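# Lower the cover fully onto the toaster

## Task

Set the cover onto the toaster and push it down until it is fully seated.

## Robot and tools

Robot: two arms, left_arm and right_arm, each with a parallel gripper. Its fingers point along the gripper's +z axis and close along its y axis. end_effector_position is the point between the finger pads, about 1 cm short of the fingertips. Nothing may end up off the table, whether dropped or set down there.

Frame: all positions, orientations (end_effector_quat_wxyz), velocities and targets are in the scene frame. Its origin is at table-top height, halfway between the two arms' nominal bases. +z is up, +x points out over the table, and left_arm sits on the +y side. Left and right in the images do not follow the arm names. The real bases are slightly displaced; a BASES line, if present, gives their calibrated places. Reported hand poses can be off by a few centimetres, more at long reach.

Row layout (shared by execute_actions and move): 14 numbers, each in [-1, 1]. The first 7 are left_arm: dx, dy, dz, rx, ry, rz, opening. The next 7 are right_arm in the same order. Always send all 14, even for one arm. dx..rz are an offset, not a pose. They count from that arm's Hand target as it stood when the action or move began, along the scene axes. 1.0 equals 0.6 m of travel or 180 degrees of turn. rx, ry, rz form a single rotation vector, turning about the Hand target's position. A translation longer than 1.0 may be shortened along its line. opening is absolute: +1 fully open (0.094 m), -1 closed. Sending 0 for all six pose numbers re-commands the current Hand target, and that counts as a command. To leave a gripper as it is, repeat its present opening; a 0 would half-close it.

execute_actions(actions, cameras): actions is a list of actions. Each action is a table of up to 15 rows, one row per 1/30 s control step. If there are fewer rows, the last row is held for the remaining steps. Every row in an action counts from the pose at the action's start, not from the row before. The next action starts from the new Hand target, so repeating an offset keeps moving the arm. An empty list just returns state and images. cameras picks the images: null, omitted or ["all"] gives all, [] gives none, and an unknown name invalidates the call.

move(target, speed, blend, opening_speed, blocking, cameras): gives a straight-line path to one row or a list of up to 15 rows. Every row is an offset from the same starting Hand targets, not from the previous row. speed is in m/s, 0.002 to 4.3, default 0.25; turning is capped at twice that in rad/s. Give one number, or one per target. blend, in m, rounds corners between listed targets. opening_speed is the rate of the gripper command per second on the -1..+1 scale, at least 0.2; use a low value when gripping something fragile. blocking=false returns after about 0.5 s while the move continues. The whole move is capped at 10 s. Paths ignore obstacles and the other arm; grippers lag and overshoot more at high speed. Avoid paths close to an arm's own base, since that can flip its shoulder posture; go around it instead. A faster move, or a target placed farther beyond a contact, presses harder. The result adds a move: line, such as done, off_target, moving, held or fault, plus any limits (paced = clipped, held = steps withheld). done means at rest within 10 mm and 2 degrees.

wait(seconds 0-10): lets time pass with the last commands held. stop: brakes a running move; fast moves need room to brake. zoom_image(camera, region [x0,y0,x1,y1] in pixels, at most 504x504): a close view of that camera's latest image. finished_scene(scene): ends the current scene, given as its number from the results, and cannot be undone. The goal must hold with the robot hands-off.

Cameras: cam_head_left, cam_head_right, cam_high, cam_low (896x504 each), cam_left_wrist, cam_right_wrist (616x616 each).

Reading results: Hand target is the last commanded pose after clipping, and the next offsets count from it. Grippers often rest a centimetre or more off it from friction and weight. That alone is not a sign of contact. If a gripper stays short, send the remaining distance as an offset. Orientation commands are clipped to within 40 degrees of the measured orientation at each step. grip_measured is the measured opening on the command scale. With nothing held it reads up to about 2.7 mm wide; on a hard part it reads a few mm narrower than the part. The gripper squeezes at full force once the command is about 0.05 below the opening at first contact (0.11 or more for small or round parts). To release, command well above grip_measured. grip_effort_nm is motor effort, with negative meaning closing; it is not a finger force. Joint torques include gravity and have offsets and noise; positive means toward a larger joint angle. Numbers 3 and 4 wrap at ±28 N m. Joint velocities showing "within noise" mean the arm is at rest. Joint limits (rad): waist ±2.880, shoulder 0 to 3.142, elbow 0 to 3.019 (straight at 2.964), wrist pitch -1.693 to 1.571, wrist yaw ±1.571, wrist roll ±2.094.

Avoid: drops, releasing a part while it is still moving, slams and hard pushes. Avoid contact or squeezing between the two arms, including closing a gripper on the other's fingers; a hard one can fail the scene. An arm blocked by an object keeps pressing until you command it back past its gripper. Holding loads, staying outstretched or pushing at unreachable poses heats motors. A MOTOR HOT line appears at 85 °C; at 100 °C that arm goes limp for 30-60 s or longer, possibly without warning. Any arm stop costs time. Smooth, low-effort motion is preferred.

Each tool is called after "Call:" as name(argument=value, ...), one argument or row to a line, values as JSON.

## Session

Call:
execute_actions(
  actions=[],
)

Scene clock: 0.00 s.
left_arm: end_effector_position=(+0.8167, +0.4024, +0.3455) grip_measured=+1.000 grip_effort_nm=n/a end_effector_quat_wxyz=(+0.461, -0.430, +0.774, -0.063) | right_arm: end_effector_position=(+0.1964, -0.4644, +0.2507) grip_measured=+1.000 grip_effort_nm=n/a end_effector_quat_wxyz=(-0.002, +0.125, +0.992, +0.026)
Joint positions: left_arm=[0.121 2.185 2.374 -0.807 -0.201 -0.783 0.094] | right_arm=[-0.96 1.164 1.053 -1.499 -0.034 -0.672 0.094]
Joint velocities: within noise
Joint torques (N m): no reading
Heat: left arm: hottest shoulder 30 °C; right arm: hottest shoulder 30 °C.
Hand target: left_arm +0.8174, +0.4026, +0.3706; +0.478, -0.427, +0.764, -0.070 | right_arm +0.2003, -0.4695, +0.2586; +0.006, +0.125, +0.992, +0.018
Tool commands: left_gripper/opening=+1.0 right_gripper/opening=+1.0

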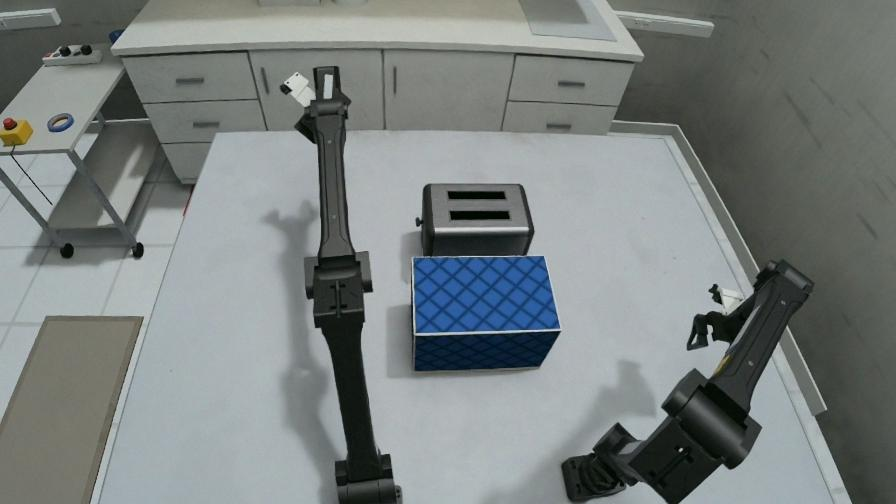

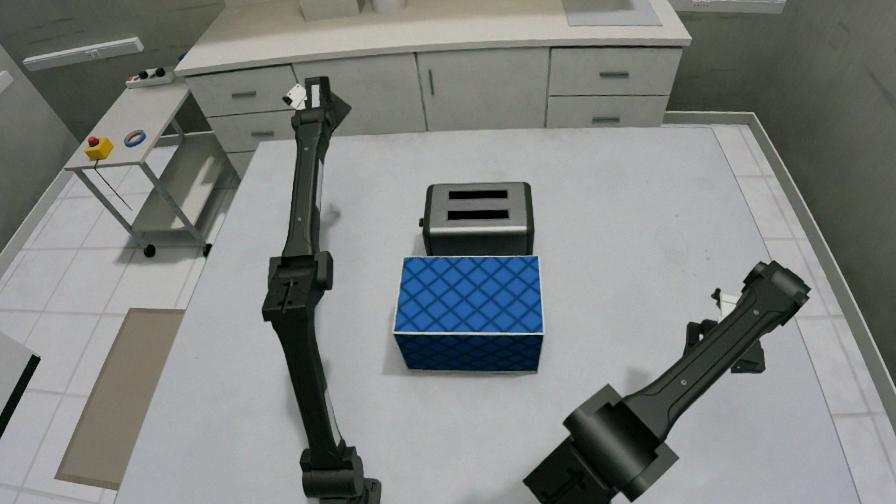

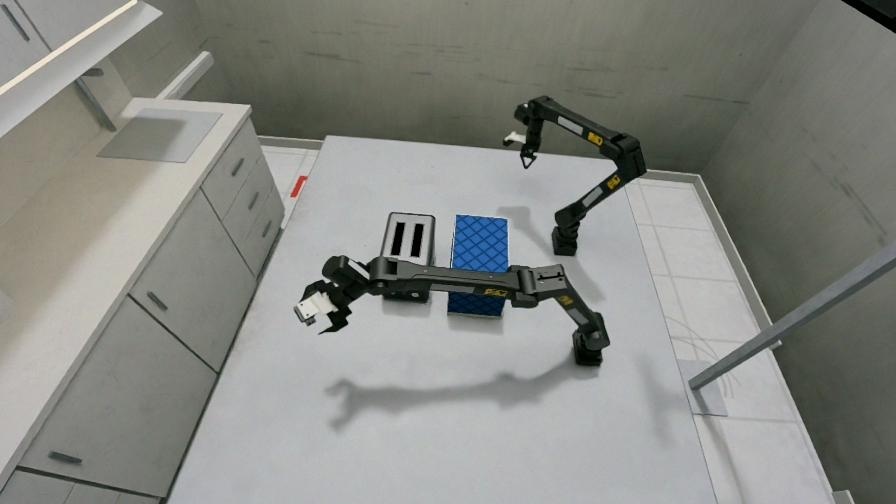

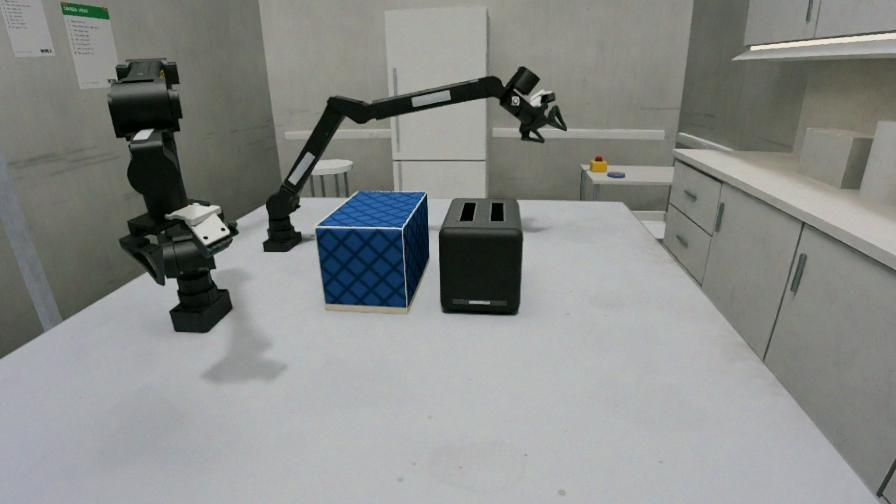

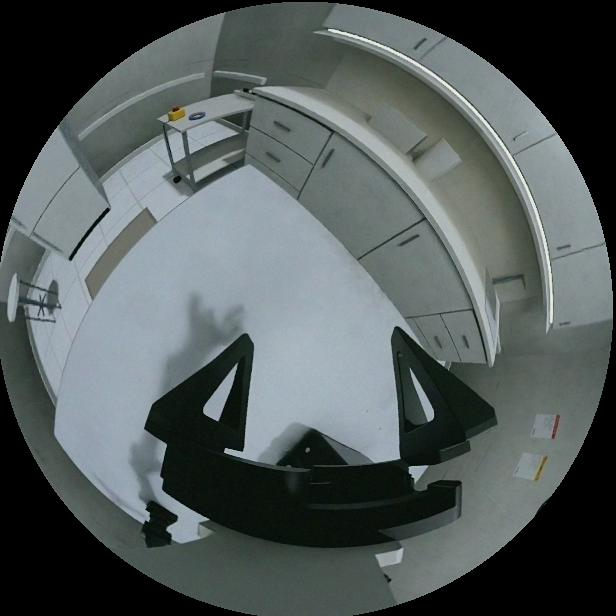

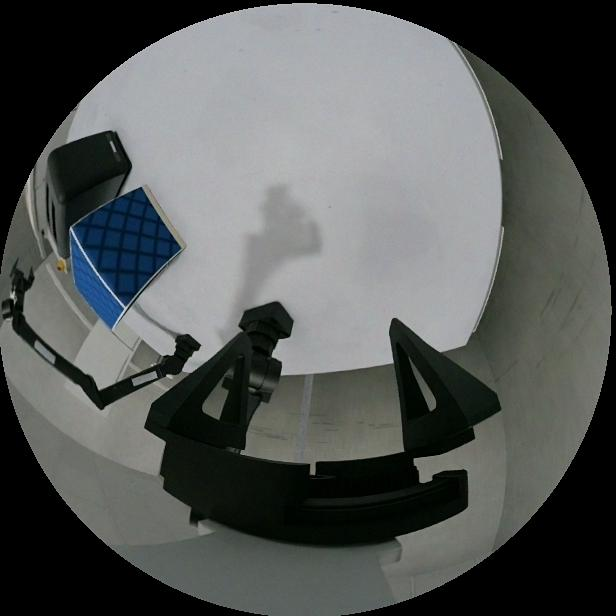

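Call:
move(
  target=[-0.803,-0.272,-0.118,-0.160,0.195,-0.405,1,0.225,0.383,0.07,0.237,-0.028,0.077,1],
  speed=0.4,
)

Call:
zoom_image(
  camera="cam_low",
  region=[270, 100, 560, 340],
)

Call:
zoom_image(
  camera="cam_high",
  region=[360, 150, 560, 350],
)

Scene clock: 19.23 s.
left_arm: end_effector_position=(+0.3401, +0.2344, +0.2903) grip_measured=+1.000 grip_effort_nm=0.002 end_effector_quat_wxyz=(+0.003, -0.008, +0.924, -0.382) | right_arm: end_effector_position=(+0.3213, -0.2372, +0.2868) grip_measured=+1.000 grip_effort_nm=-0.007 end_effector_quat_wxyz=(+0.034, +0.019, +0.931, +0.364)
Joint positions: left_arm=[0.244 1.409 1.292 -1.679 0.757 0.322 0.094] | right_arm=[-0.44 1.253 1.093 -1.671 -0.71 -0.459 0.094]
Joint torques (N m): left_arm=[0.56 -13.63 7.15 -0.59 0.36 0.24] | right_arm=[-0.15 -5.13 13.12 -0.44 -0.61 0.22]
Heat: left arm: hottest elbow 34 °C; right arm: hottest shoulder 30 °C.
Hand target: left_arm +0.3356, +0.2394, +0.2998; -0.001, +0.001, +0.923, -0.384 | right_arm +0.3353, -0.2396, +0.3005; +0.000, +0.000, +0.924, +0.383
Off the commanded pose: left_arm 0.012 m, 1 deg | right_arm 0.020 m, 5 deg.
joint sent to its limit (left arm) — joint 4 (wrist pitch), lower limit. The joint targets still meet the commanded pose.
joint sent to its limit (right arm) — joint 4 (wrist pitch), lower limit. The joint targets are off in orientation, not in position.
move: off_target (left_arm, right_arm)

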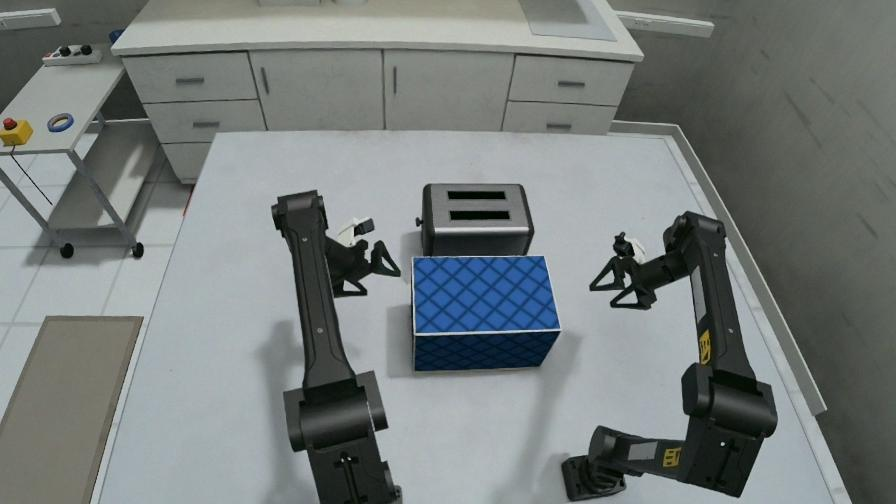

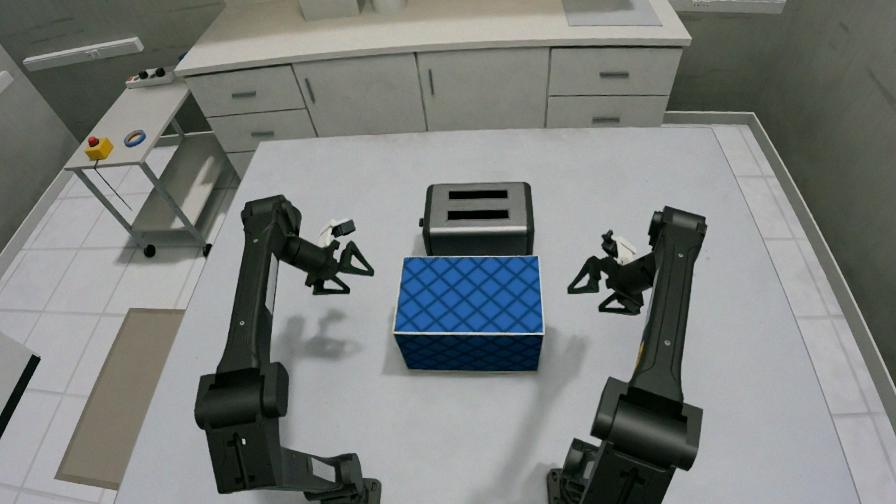

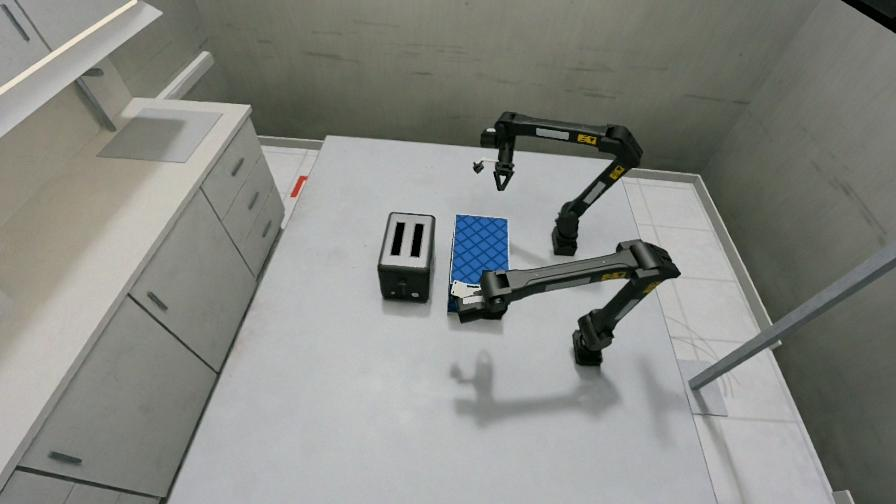

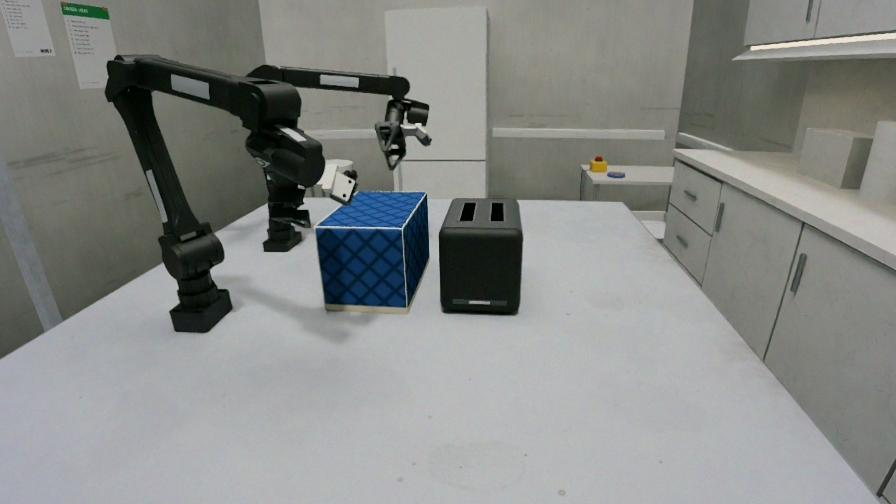

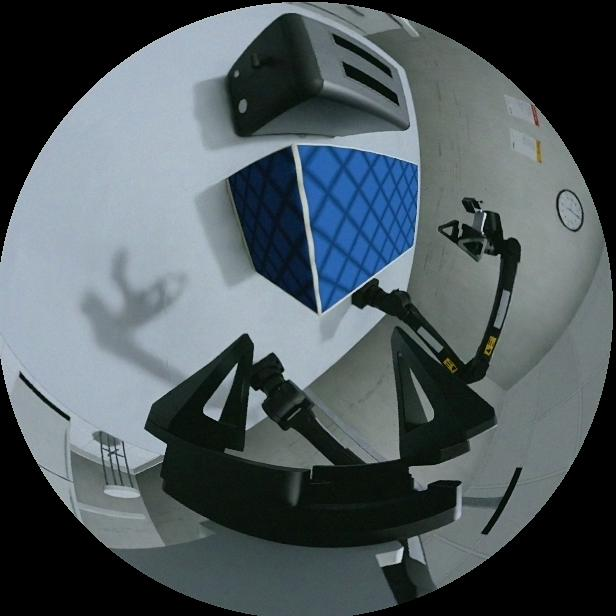

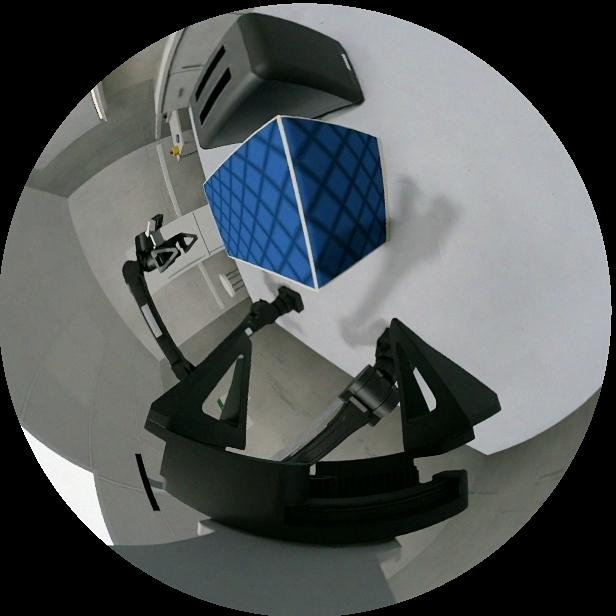

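Scaled by 1.738.

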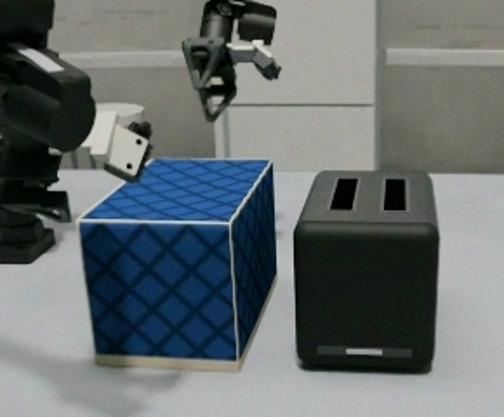

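Scaled by 2.520.

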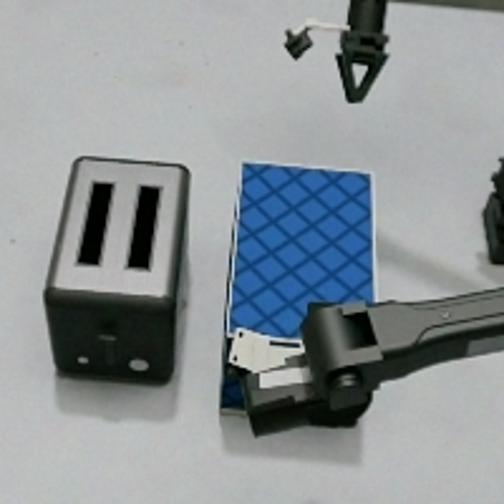

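Call:
move(
  target=[
    [0,-0.1,-0.11,0,0,0,1,0.015,0.1,-0.11,0,0,0,1],
  ],
  speed=0.2,
)

Call:
zoom_image(
  camera="cam_head_left",
  region=[350, 180, 640, 380],
)

Call:
zoom_image(
  camera="cam_head_right",
  region=[330, 180, 620, 380],
)

Scene clock: 27.93 s.
left_arm: end_effector_position=(+0.3351, +0.1839, +0.2279) grip_measured=+1.000 grip_effort_nm=-0.002 end_effector_quat_wxyz=(-0.009, -0.005, +0.923, -0.385) | right_arm: end_effector_position=(+0.3443, -0.1839, +0.2411) grip_measured=+1.000 grip_effort_nm=-0.012 end_effector_quat_wxyz=(+0.011, -0.005, +0.925, +0.379)
Joint positions: left_arm=[0.118 1.4 1.118 -1.43 0.78 0.17 0.094] | right_arm=[-0.27 1.316 1.019 -1.477 -0.757 -0.325 0.094]
Joint torques (N m): left_arm=[-1.14 -12.63 6.91 0.21 0.54 0.04] | right_arm=[-0.15 -6.01 7.53 0.1 -0.63 0.22]
Heat: left arm: hottest elbow 35 °C; right arm: hottest elbow 31 °C.
Hand target: left_arm +0.3355, +0.1794, +0.2338; -0.001, +0.000, +0.923, -0.384 | right_arm +0.3443, -0.1797, +0.2345; +0.000, +0.000, +0.924, +0.383
Off the commanded pose: left_arm 0.007 m, 1 deg | right_arm 0.008 m, 1 deg.
move: done

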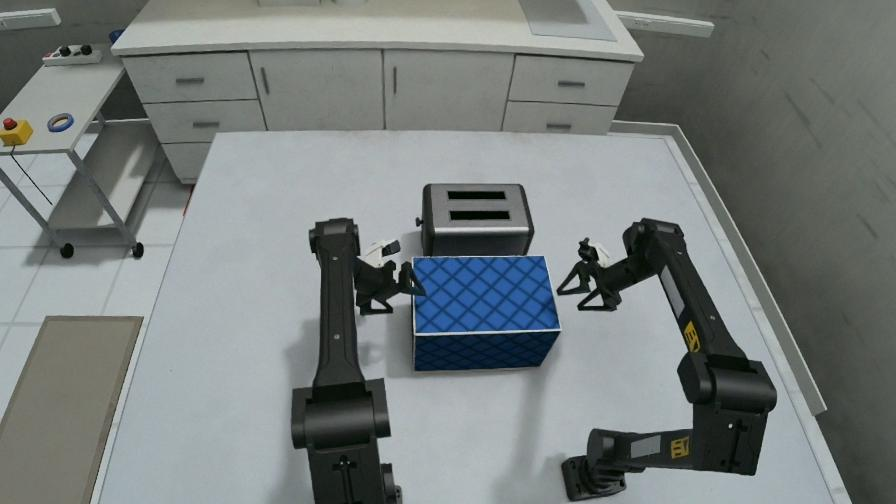

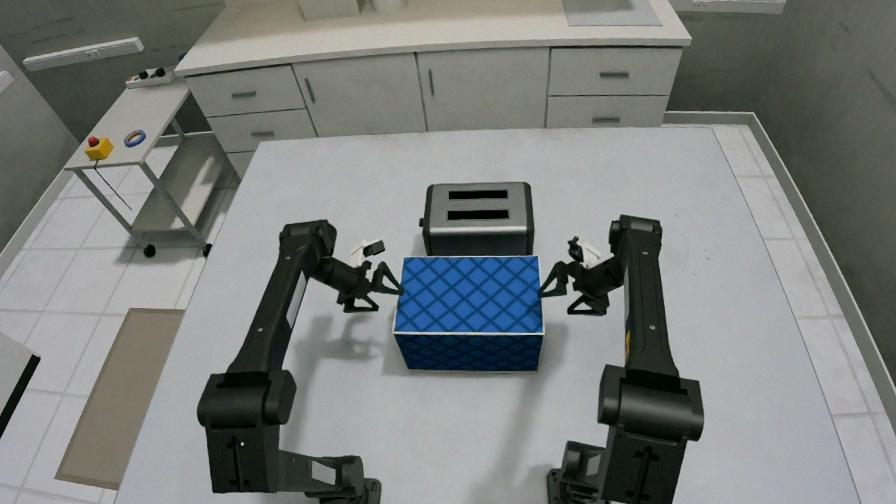

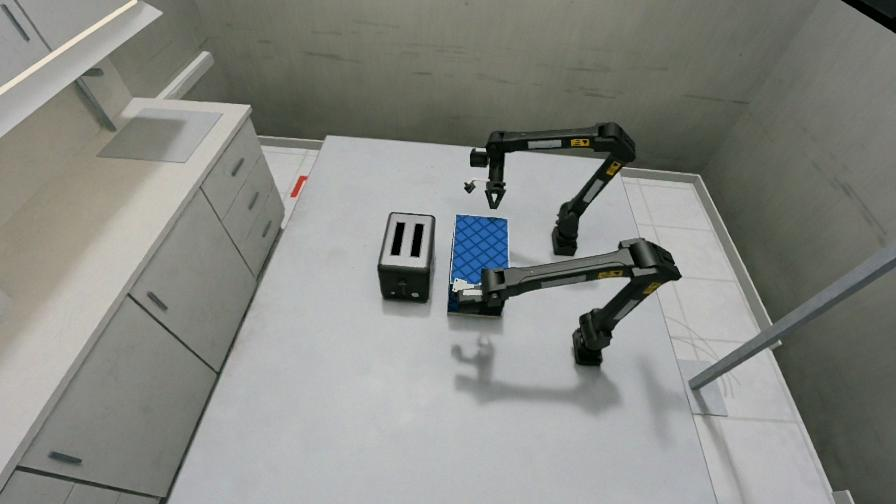

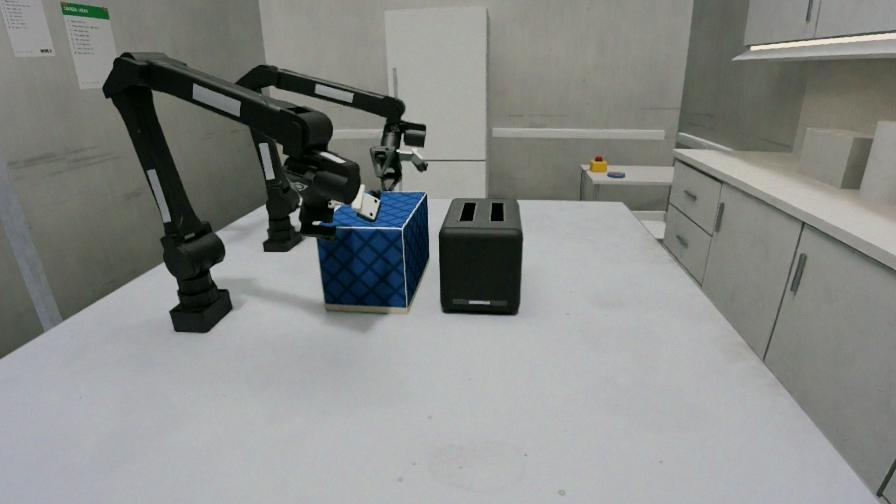

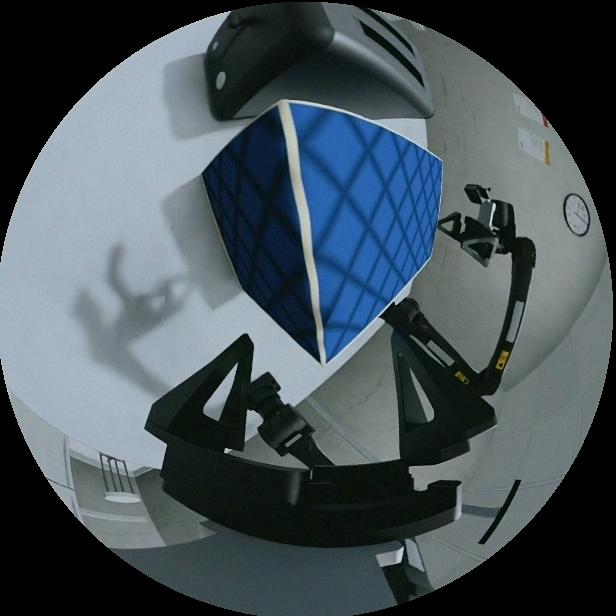

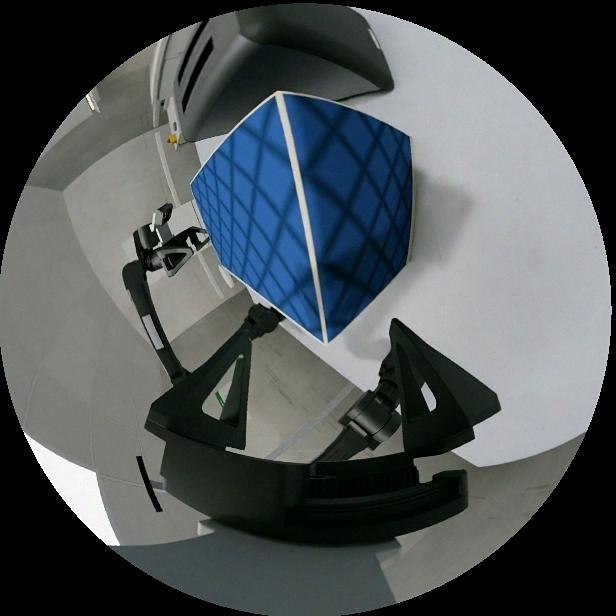

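Scaled by 1.738.

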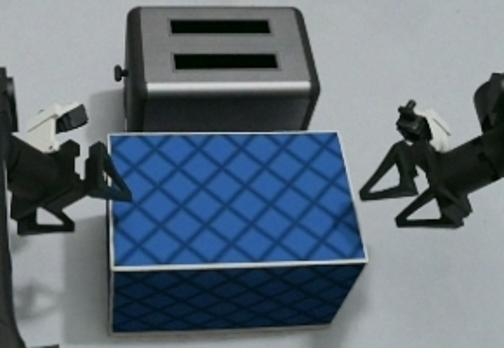

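Scaled by 1.738.

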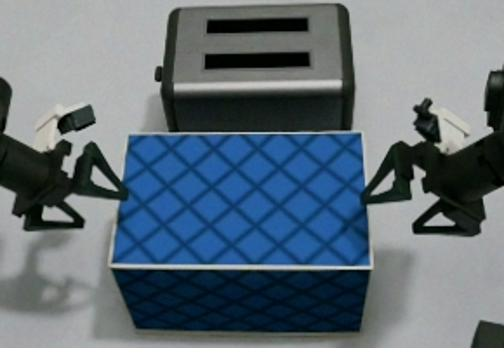

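Call:
move(
  target=[
    [0,-0.065,-0.05,0,0,0,1,0,0.065,-0.07,0,0,0,1],
    [0,-0.065,-0.05,0,0,0,-1,0,0.065,-0.07,0,0,0,-1],
  ],
  speed=0.12,
  opening_speed=0.7,
)

Call:
zoom_image(
  camera="cam_head_left",
  region=[350, 180, 640, 380],
)

Scene clock: 36.57 s.
left_arm: end_effector_position=(+0.3343, +0.1428, +0.1974) grip_measured=-0.896 grip_effort_nm=-0.994 end_effector_quat_wxyz=(-0.012, -0.006, +0.922, -0.386) | right_arm: end_effector_position=(+0.3461, -0.1424, +0.2021) grip_measured=-0.928 grip_effort_nm=-0.989 end_effector_quat_wxyz=(+0.014, -0.008, +0.923, +0.384)
Joint positions: left_arm=[0.011 1.4 1.034 -1.246 0.792 0.021 0.005] | right_arm=[-0.153 1.316 0.911 -1.255 -0.784 -0.169 0.003]
Joint torques (N m): left_arm=[-0.85 -12.86 6.82 0.32 0.31 0.07] | right_arm=[-0.44 -5.71 7.16 0.29 -0.32 0.22]
Heat: left arm: hottest elbow 35 °C; right arm: hottest elbow 31 °C.
Hand target: left_arm +0.3356, +0.1404, +0.2039; -0.001, +0.001, +0.923, -0.384 | right_arm +0.3442, -0.1407, +0.1925; +0.000, +0.000, +0.924, +0.383
Off the commanded pose: left_arm 0.007 m, 2 deg | right_arm 0.010 m, 2 deg.
move: done

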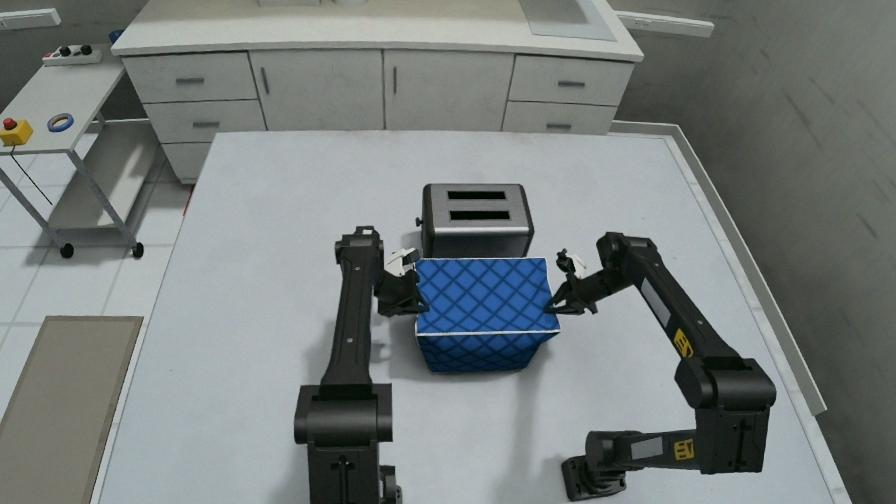

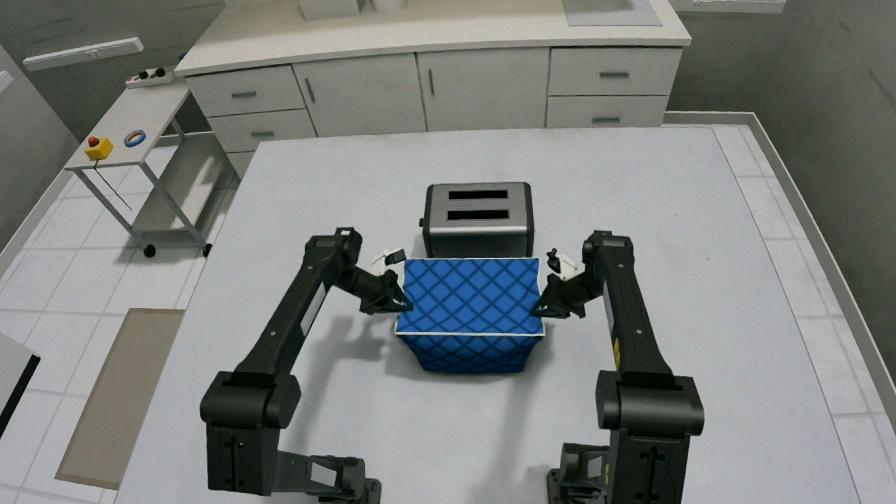

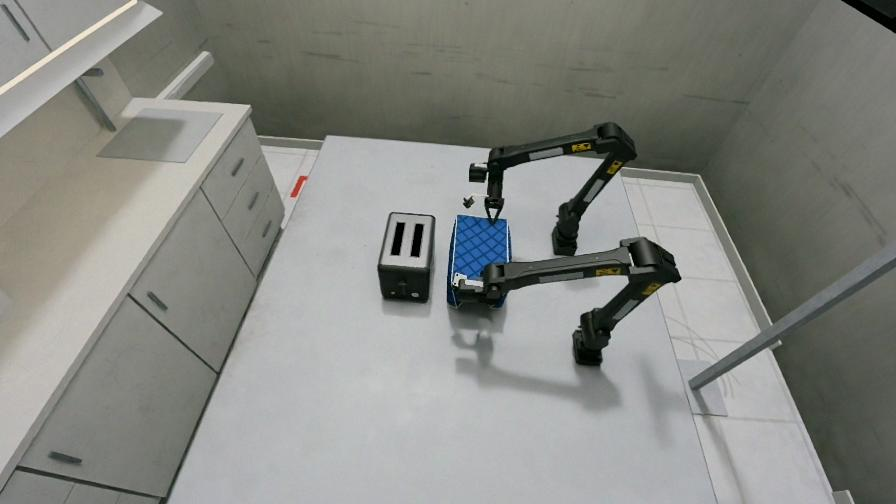

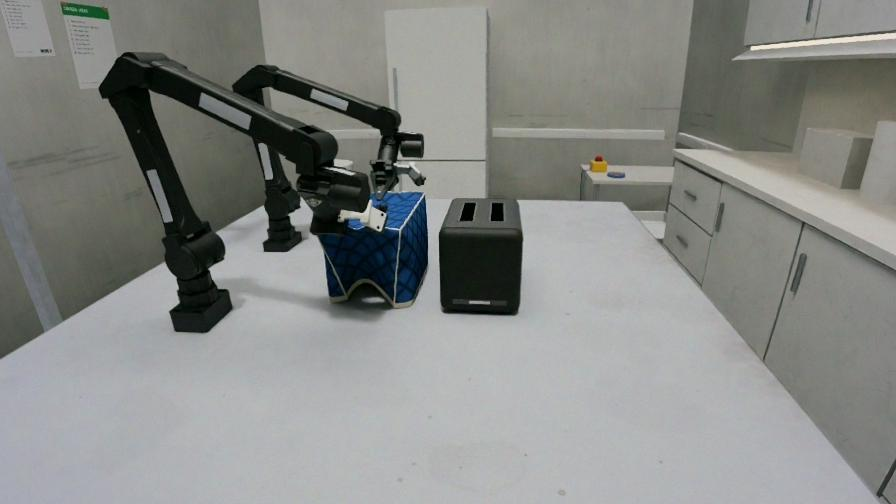

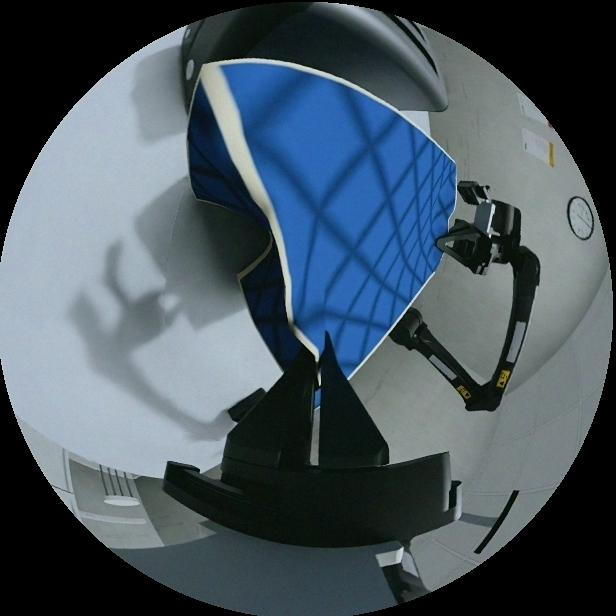

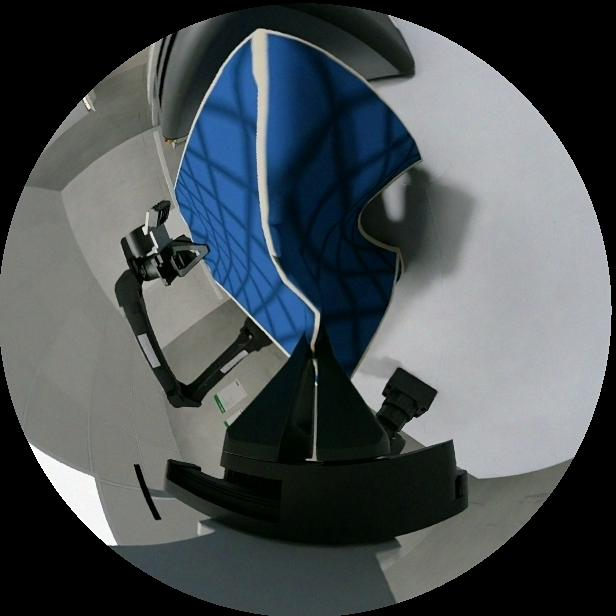

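Scaled by 1.738.

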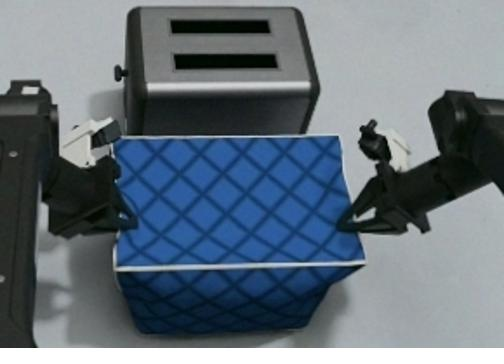

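Call:
move(
  target=[
    [0,0,0.15,0.0,0,0,-1,0,0,0.17,0,0,0,-1],
    [0,0.005,0.38,0.33,0,0,-1,0,-0.005,0.4,-0.33,0,0,-1],
  ],
  speed=0.15,
)

Call:
zoom_image(
  camera="cam_low",
  region=[250, 50, 600, 340],
)

Scene clock: 49.60 s.
left_arm: end_effector_position=(+0.3372, +0.1302, +0.3992) grip_measured=-0.899 grip_effort_nm=-1.043 end_effector_quat_wxyz=(+0.124, +0.029, +0.990, +0.057) | right_arm: end_effector_position=(+0.3418, -0.1316, +0.4018) grip_measured=-0.932 grip_effort_nm=-1.033 end_effector_quat_wxyz=(+0.113, -0.038, +0.991, -0.064)
Joint positions: left_arm=[-0.419 1.301 1.594 -1.673 -0.198 -0.336 0.005] | right_arm=[0.333 1.164 1.435 -1.667 0.194 0.277 0.003]
Joint torques (N m): left_arm=[0.38 -13.16 10.41 -0.27 -1.48 0.03] | right_arm=[-2.37 -7.3 13.63 0.09 1.77 0.35]
Heat: left arm: hottest elbow 35 °C; right arm: hottest elbow 31 °C.
Hand target: left_arm +0.3356, +0.1435, +0.4319; -0.001, +0.000, +0.992, +0.124 | right_arm +0.3443, -0.1436, +0.4324; +0.000, +0.000, +0.992, -0.125
Off the commanded pose: left_arm 0.035 m, 17 deg | right_arm 0.033 m, 15 deg.
joint sent to its limit (left arm) — joint 4 (wrist pitch), lower limit. The joint targets are off in orientation, not in position.
joint sent to its limit (right arm) — joint 4 (wrist pitch), lower limit. The joint targets are off in orientation, not in position.
move: off_target (left_arm, right_arm)

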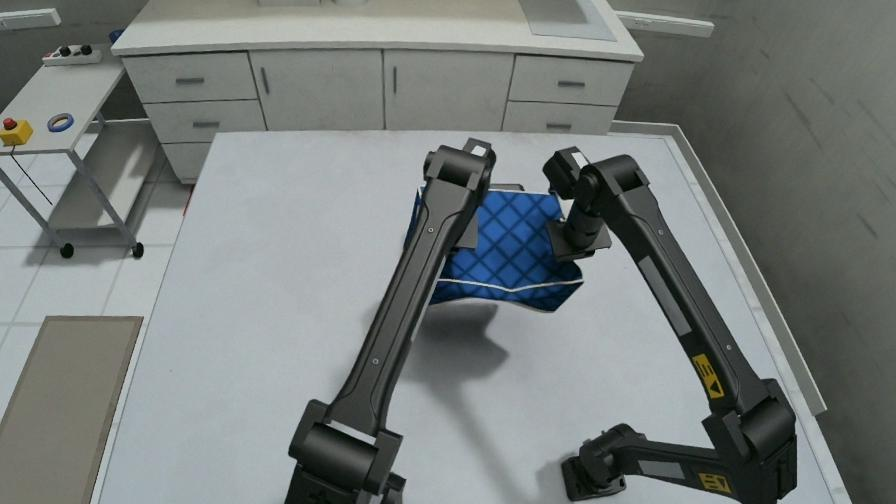

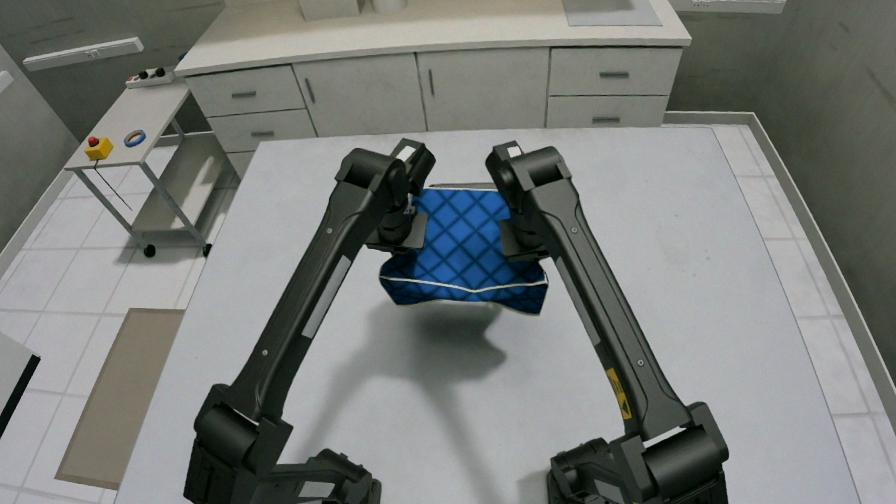

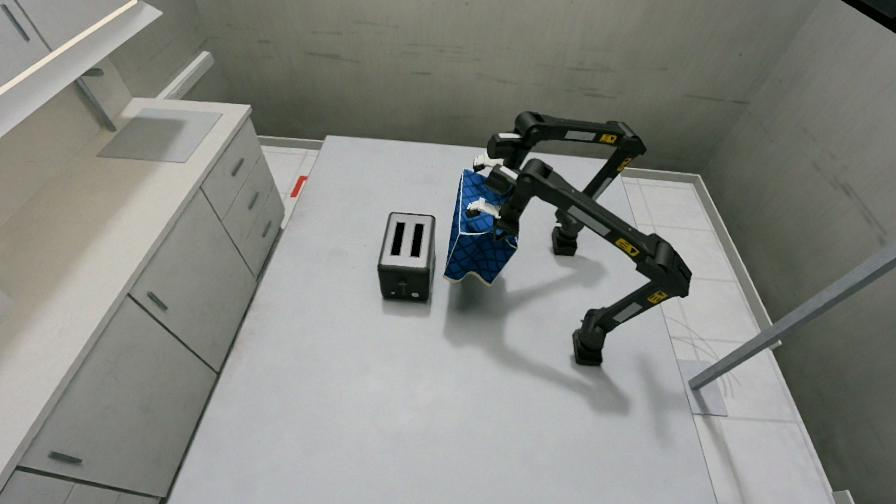

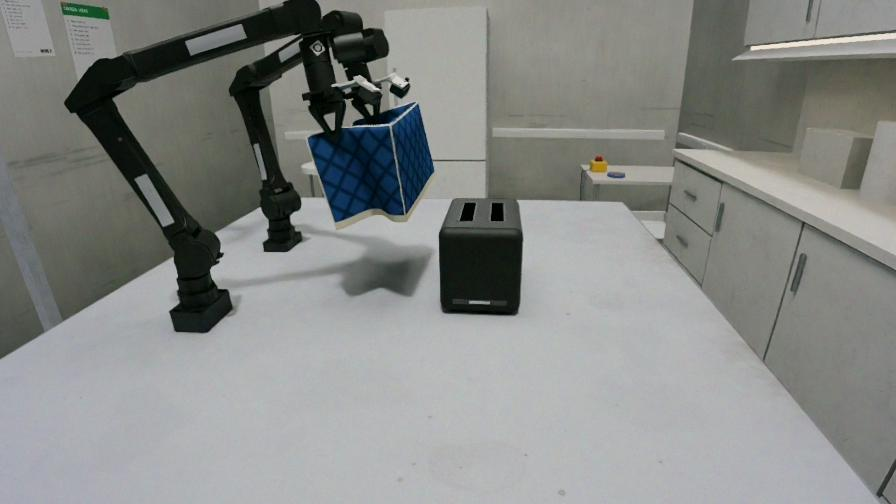

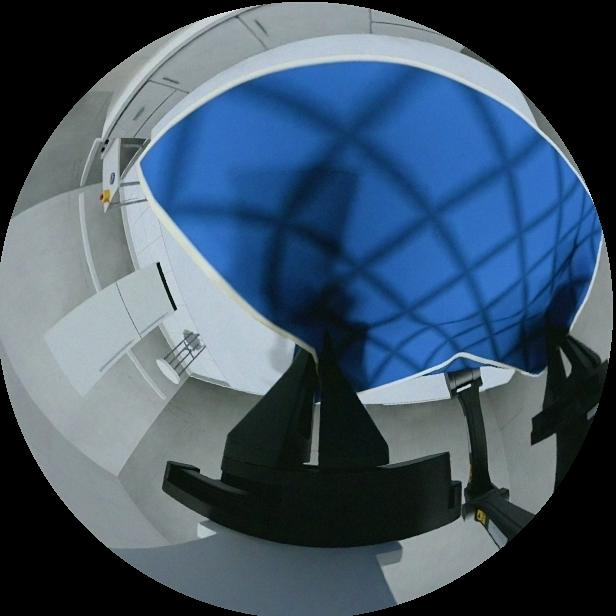

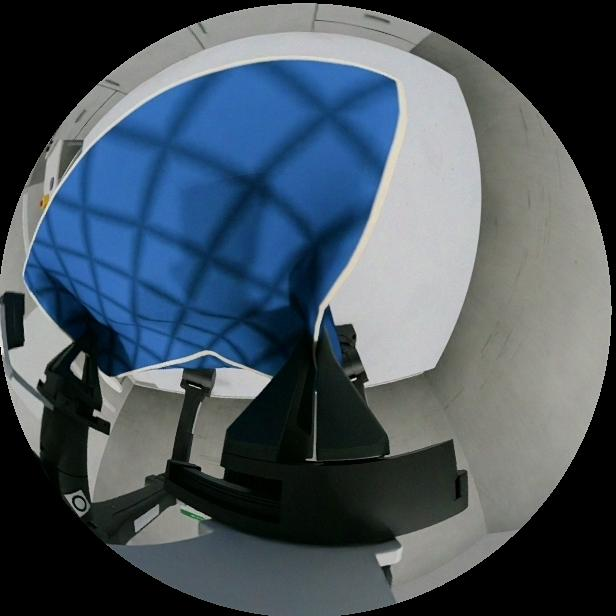

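Scaled by 1.440.

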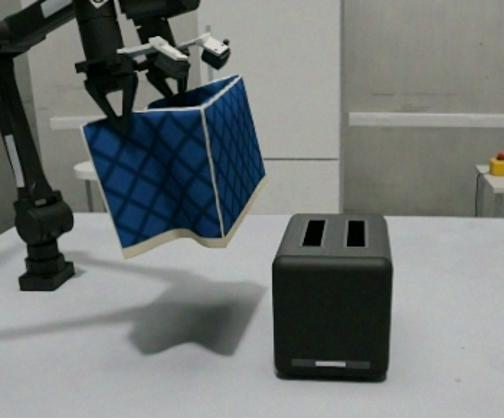

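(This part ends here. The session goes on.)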